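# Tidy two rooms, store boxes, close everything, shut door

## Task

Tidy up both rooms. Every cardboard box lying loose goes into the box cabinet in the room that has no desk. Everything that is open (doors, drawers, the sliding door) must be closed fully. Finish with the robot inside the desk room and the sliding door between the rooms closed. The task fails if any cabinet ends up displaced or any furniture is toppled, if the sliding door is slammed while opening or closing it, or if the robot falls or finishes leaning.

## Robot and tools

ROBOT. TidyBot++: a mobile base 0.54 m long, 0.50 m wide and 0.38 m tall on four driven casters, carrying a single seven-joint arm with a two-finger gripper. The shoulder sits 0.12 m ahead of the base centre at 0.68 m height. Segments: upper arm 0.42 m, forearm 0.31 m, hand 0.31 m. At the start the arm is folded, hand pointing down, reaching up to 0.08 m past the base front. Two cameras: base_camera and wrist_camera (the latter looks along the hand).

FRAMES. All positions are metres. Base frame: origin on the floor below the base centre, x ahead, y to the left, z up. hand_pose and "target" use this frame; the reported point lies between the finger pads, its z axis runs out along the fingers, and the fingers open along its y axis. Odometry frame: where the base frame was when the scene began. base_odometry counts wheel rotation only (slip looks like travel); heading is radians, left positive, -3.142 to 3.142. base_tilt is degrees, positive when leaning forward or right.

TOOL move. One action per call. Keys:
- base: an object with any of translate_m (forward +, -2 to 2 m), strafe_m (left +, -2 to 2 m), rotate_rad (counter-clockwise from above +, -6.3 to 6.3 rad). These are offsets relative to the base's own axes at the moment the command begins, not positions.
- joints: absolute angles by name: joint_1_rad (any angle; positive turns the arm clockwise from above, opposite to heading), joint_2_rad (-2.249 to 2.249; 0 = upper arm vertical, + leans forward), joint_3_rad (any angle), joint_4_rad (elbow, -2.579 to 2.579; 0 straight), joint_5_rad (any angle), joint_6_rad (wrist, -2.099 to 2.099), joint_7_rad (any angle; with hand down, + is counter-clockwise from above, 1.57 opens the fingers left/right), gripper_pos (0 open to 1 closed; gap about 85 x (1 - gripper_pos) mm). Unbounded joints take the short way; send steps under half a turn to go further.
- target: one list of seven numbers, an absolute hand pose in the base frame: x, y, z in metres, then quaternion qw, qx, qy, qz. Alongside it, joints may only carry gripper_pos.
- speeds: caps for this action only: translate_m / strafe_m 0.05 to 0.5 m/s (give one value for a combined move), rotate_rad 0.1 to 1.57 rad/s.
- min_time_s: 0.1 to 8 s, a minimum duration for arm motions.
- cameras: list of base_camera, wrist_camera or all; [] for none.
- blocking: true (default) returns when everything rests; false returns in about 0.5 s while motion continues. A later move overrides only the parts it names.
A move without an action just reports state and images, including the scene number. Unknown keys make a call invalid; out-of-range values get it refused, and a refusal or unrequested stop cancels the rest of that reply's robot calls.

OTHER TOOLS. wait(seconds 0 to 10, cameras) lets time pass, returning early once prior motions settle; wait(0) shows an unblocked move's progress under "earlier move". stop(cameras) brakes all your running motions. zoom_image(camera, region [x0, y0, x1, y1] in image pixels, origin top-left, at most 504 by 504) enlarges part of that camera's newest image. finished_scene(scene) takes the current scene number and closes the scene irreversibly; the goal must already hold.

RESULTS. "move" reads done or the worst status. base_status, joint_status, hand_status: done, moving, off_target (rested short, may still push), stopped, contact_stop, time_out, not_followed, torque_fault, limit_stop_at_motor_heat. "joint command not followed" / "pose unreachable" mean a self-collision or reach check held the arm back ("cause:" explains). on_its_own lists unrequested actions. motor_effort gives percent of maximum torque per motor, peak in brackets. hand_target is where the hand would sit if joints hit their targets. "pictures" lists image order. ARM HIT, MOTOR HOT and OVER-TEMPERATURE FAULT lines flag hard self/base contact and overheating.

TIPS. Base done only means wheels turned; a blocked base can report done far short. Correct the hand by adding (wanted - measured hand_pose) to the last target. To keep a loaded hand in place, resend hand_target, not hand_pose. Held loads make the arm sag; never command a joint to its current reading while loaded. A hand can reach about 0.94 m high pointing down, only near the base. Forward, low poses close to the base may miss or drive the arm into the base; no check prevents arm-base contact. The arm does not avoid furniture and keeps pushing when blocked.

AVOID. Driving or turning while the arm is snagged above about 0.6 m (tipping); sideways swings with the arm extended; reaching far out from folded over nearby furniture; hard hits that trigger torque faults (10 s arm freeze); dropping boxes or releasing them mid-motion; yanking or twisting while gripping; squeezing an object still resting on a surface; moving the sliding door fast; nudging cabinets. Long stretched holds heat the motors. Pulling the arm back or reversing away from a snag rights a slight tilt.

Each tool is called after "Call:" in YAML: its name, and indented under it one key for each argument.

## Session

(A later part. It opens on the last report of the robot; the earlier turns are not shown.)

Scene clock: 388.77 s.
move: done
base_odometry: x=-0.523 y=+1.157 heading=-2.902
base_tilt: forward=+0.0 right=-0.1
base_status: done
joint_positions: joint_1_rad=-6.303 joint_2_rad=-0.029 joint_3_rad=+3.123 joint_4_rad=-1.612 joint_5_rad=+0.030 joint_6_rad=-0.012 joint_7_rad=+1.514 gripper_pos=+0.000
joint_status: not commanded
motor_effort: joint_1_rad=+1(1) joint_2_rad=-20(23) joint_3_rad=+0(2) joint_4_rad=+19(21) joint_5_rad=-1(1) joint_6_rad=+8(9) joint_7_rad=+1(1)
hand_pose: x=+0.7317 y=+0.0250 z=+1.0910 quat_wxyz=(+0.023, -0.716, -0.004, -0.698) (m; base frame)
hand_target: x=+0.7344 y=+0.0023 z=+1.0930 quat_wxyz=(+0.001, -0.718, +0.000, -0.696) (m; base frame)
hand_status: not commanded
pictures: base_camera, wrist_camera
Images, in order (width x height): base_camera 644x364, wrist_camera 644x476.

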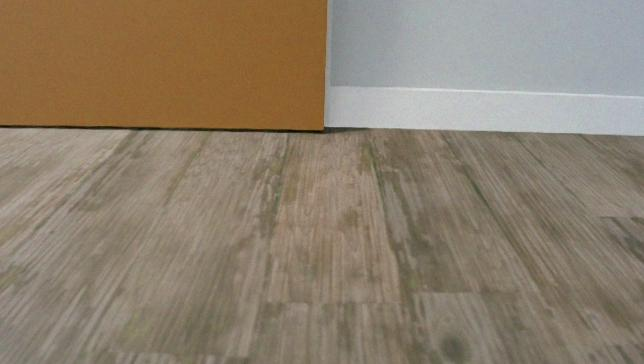

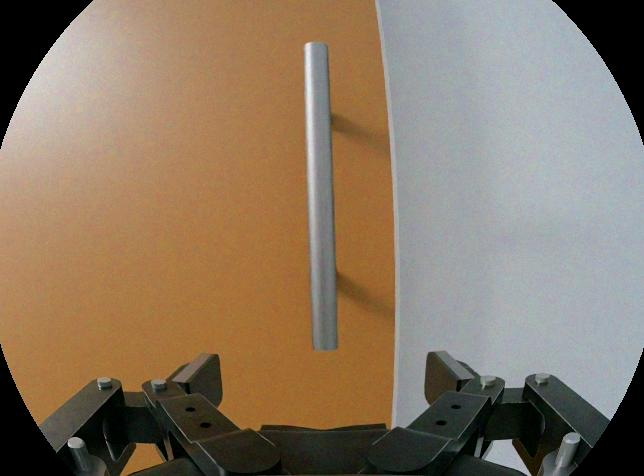

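Call:
move:
  base: {"strafe_m": 0.4}
  speeds: {"strafe_m": 0.3}

Scene clock: 391.80 s.
move: done
base_odometry: x=-0.428 y=+0.768 heading=-2.902
base_tilt: forward=+0.0 right=-0.1
base_status: done
joint_positions: joint_1_rad=-6.297 joint_2_rad=-0.029 joint_3_rad=+3.129 joint_4_rad=-1.612 joint_5_rad=+0.030 joint_6_rad=-0.012 joint_7_rad=+1.514 gripper_pos=+0.000
joint_status: not commanded
motor_effort: joint_1_rad=+1(3) joint_2_rad=-20(22) joint_3_rad=+0(2) joint_4_rad=+20(20) joint_5_rad=-1(1) joint_6_rad=+7(9) joint_7_rad=+1(1)
hand_pose: x=+0.7320 y=+0.0173 z=+1.0910 quat_wxyz=(+0.018, -0.716, +0.000, -0.698) (m; base frame)
hand_target: x=+0.7344 y=+0.0023 z=+1.0930 quat_wxyz=(+0.001, -0.718, +0.000, -0.696) (m; base frame)
hand_status: not commanded
pictures: base_camera, wrist_camera
Images, in order (width x height): base_camera 644x364, wrist_camera 644x476.

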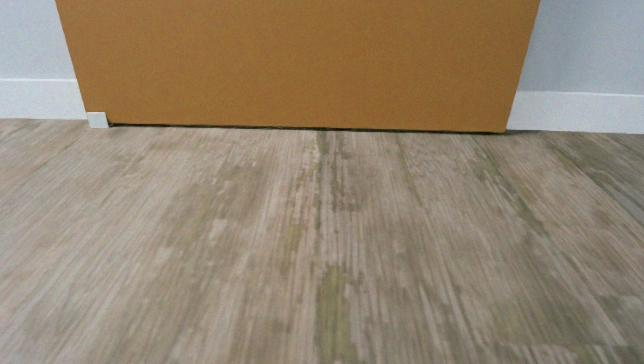

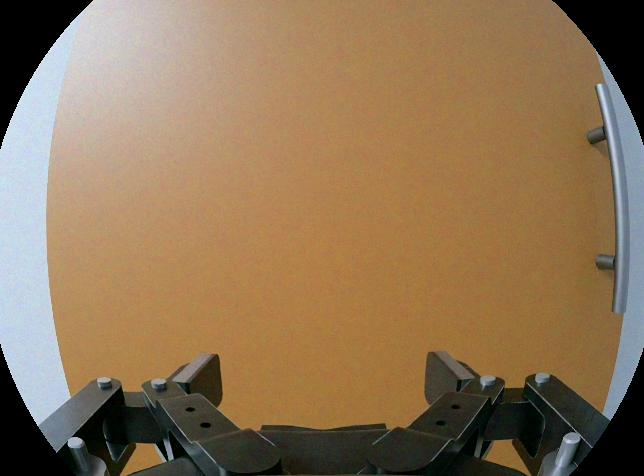

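Call:
finished_scene:
  scene: 2

The scene is finished: the task was done.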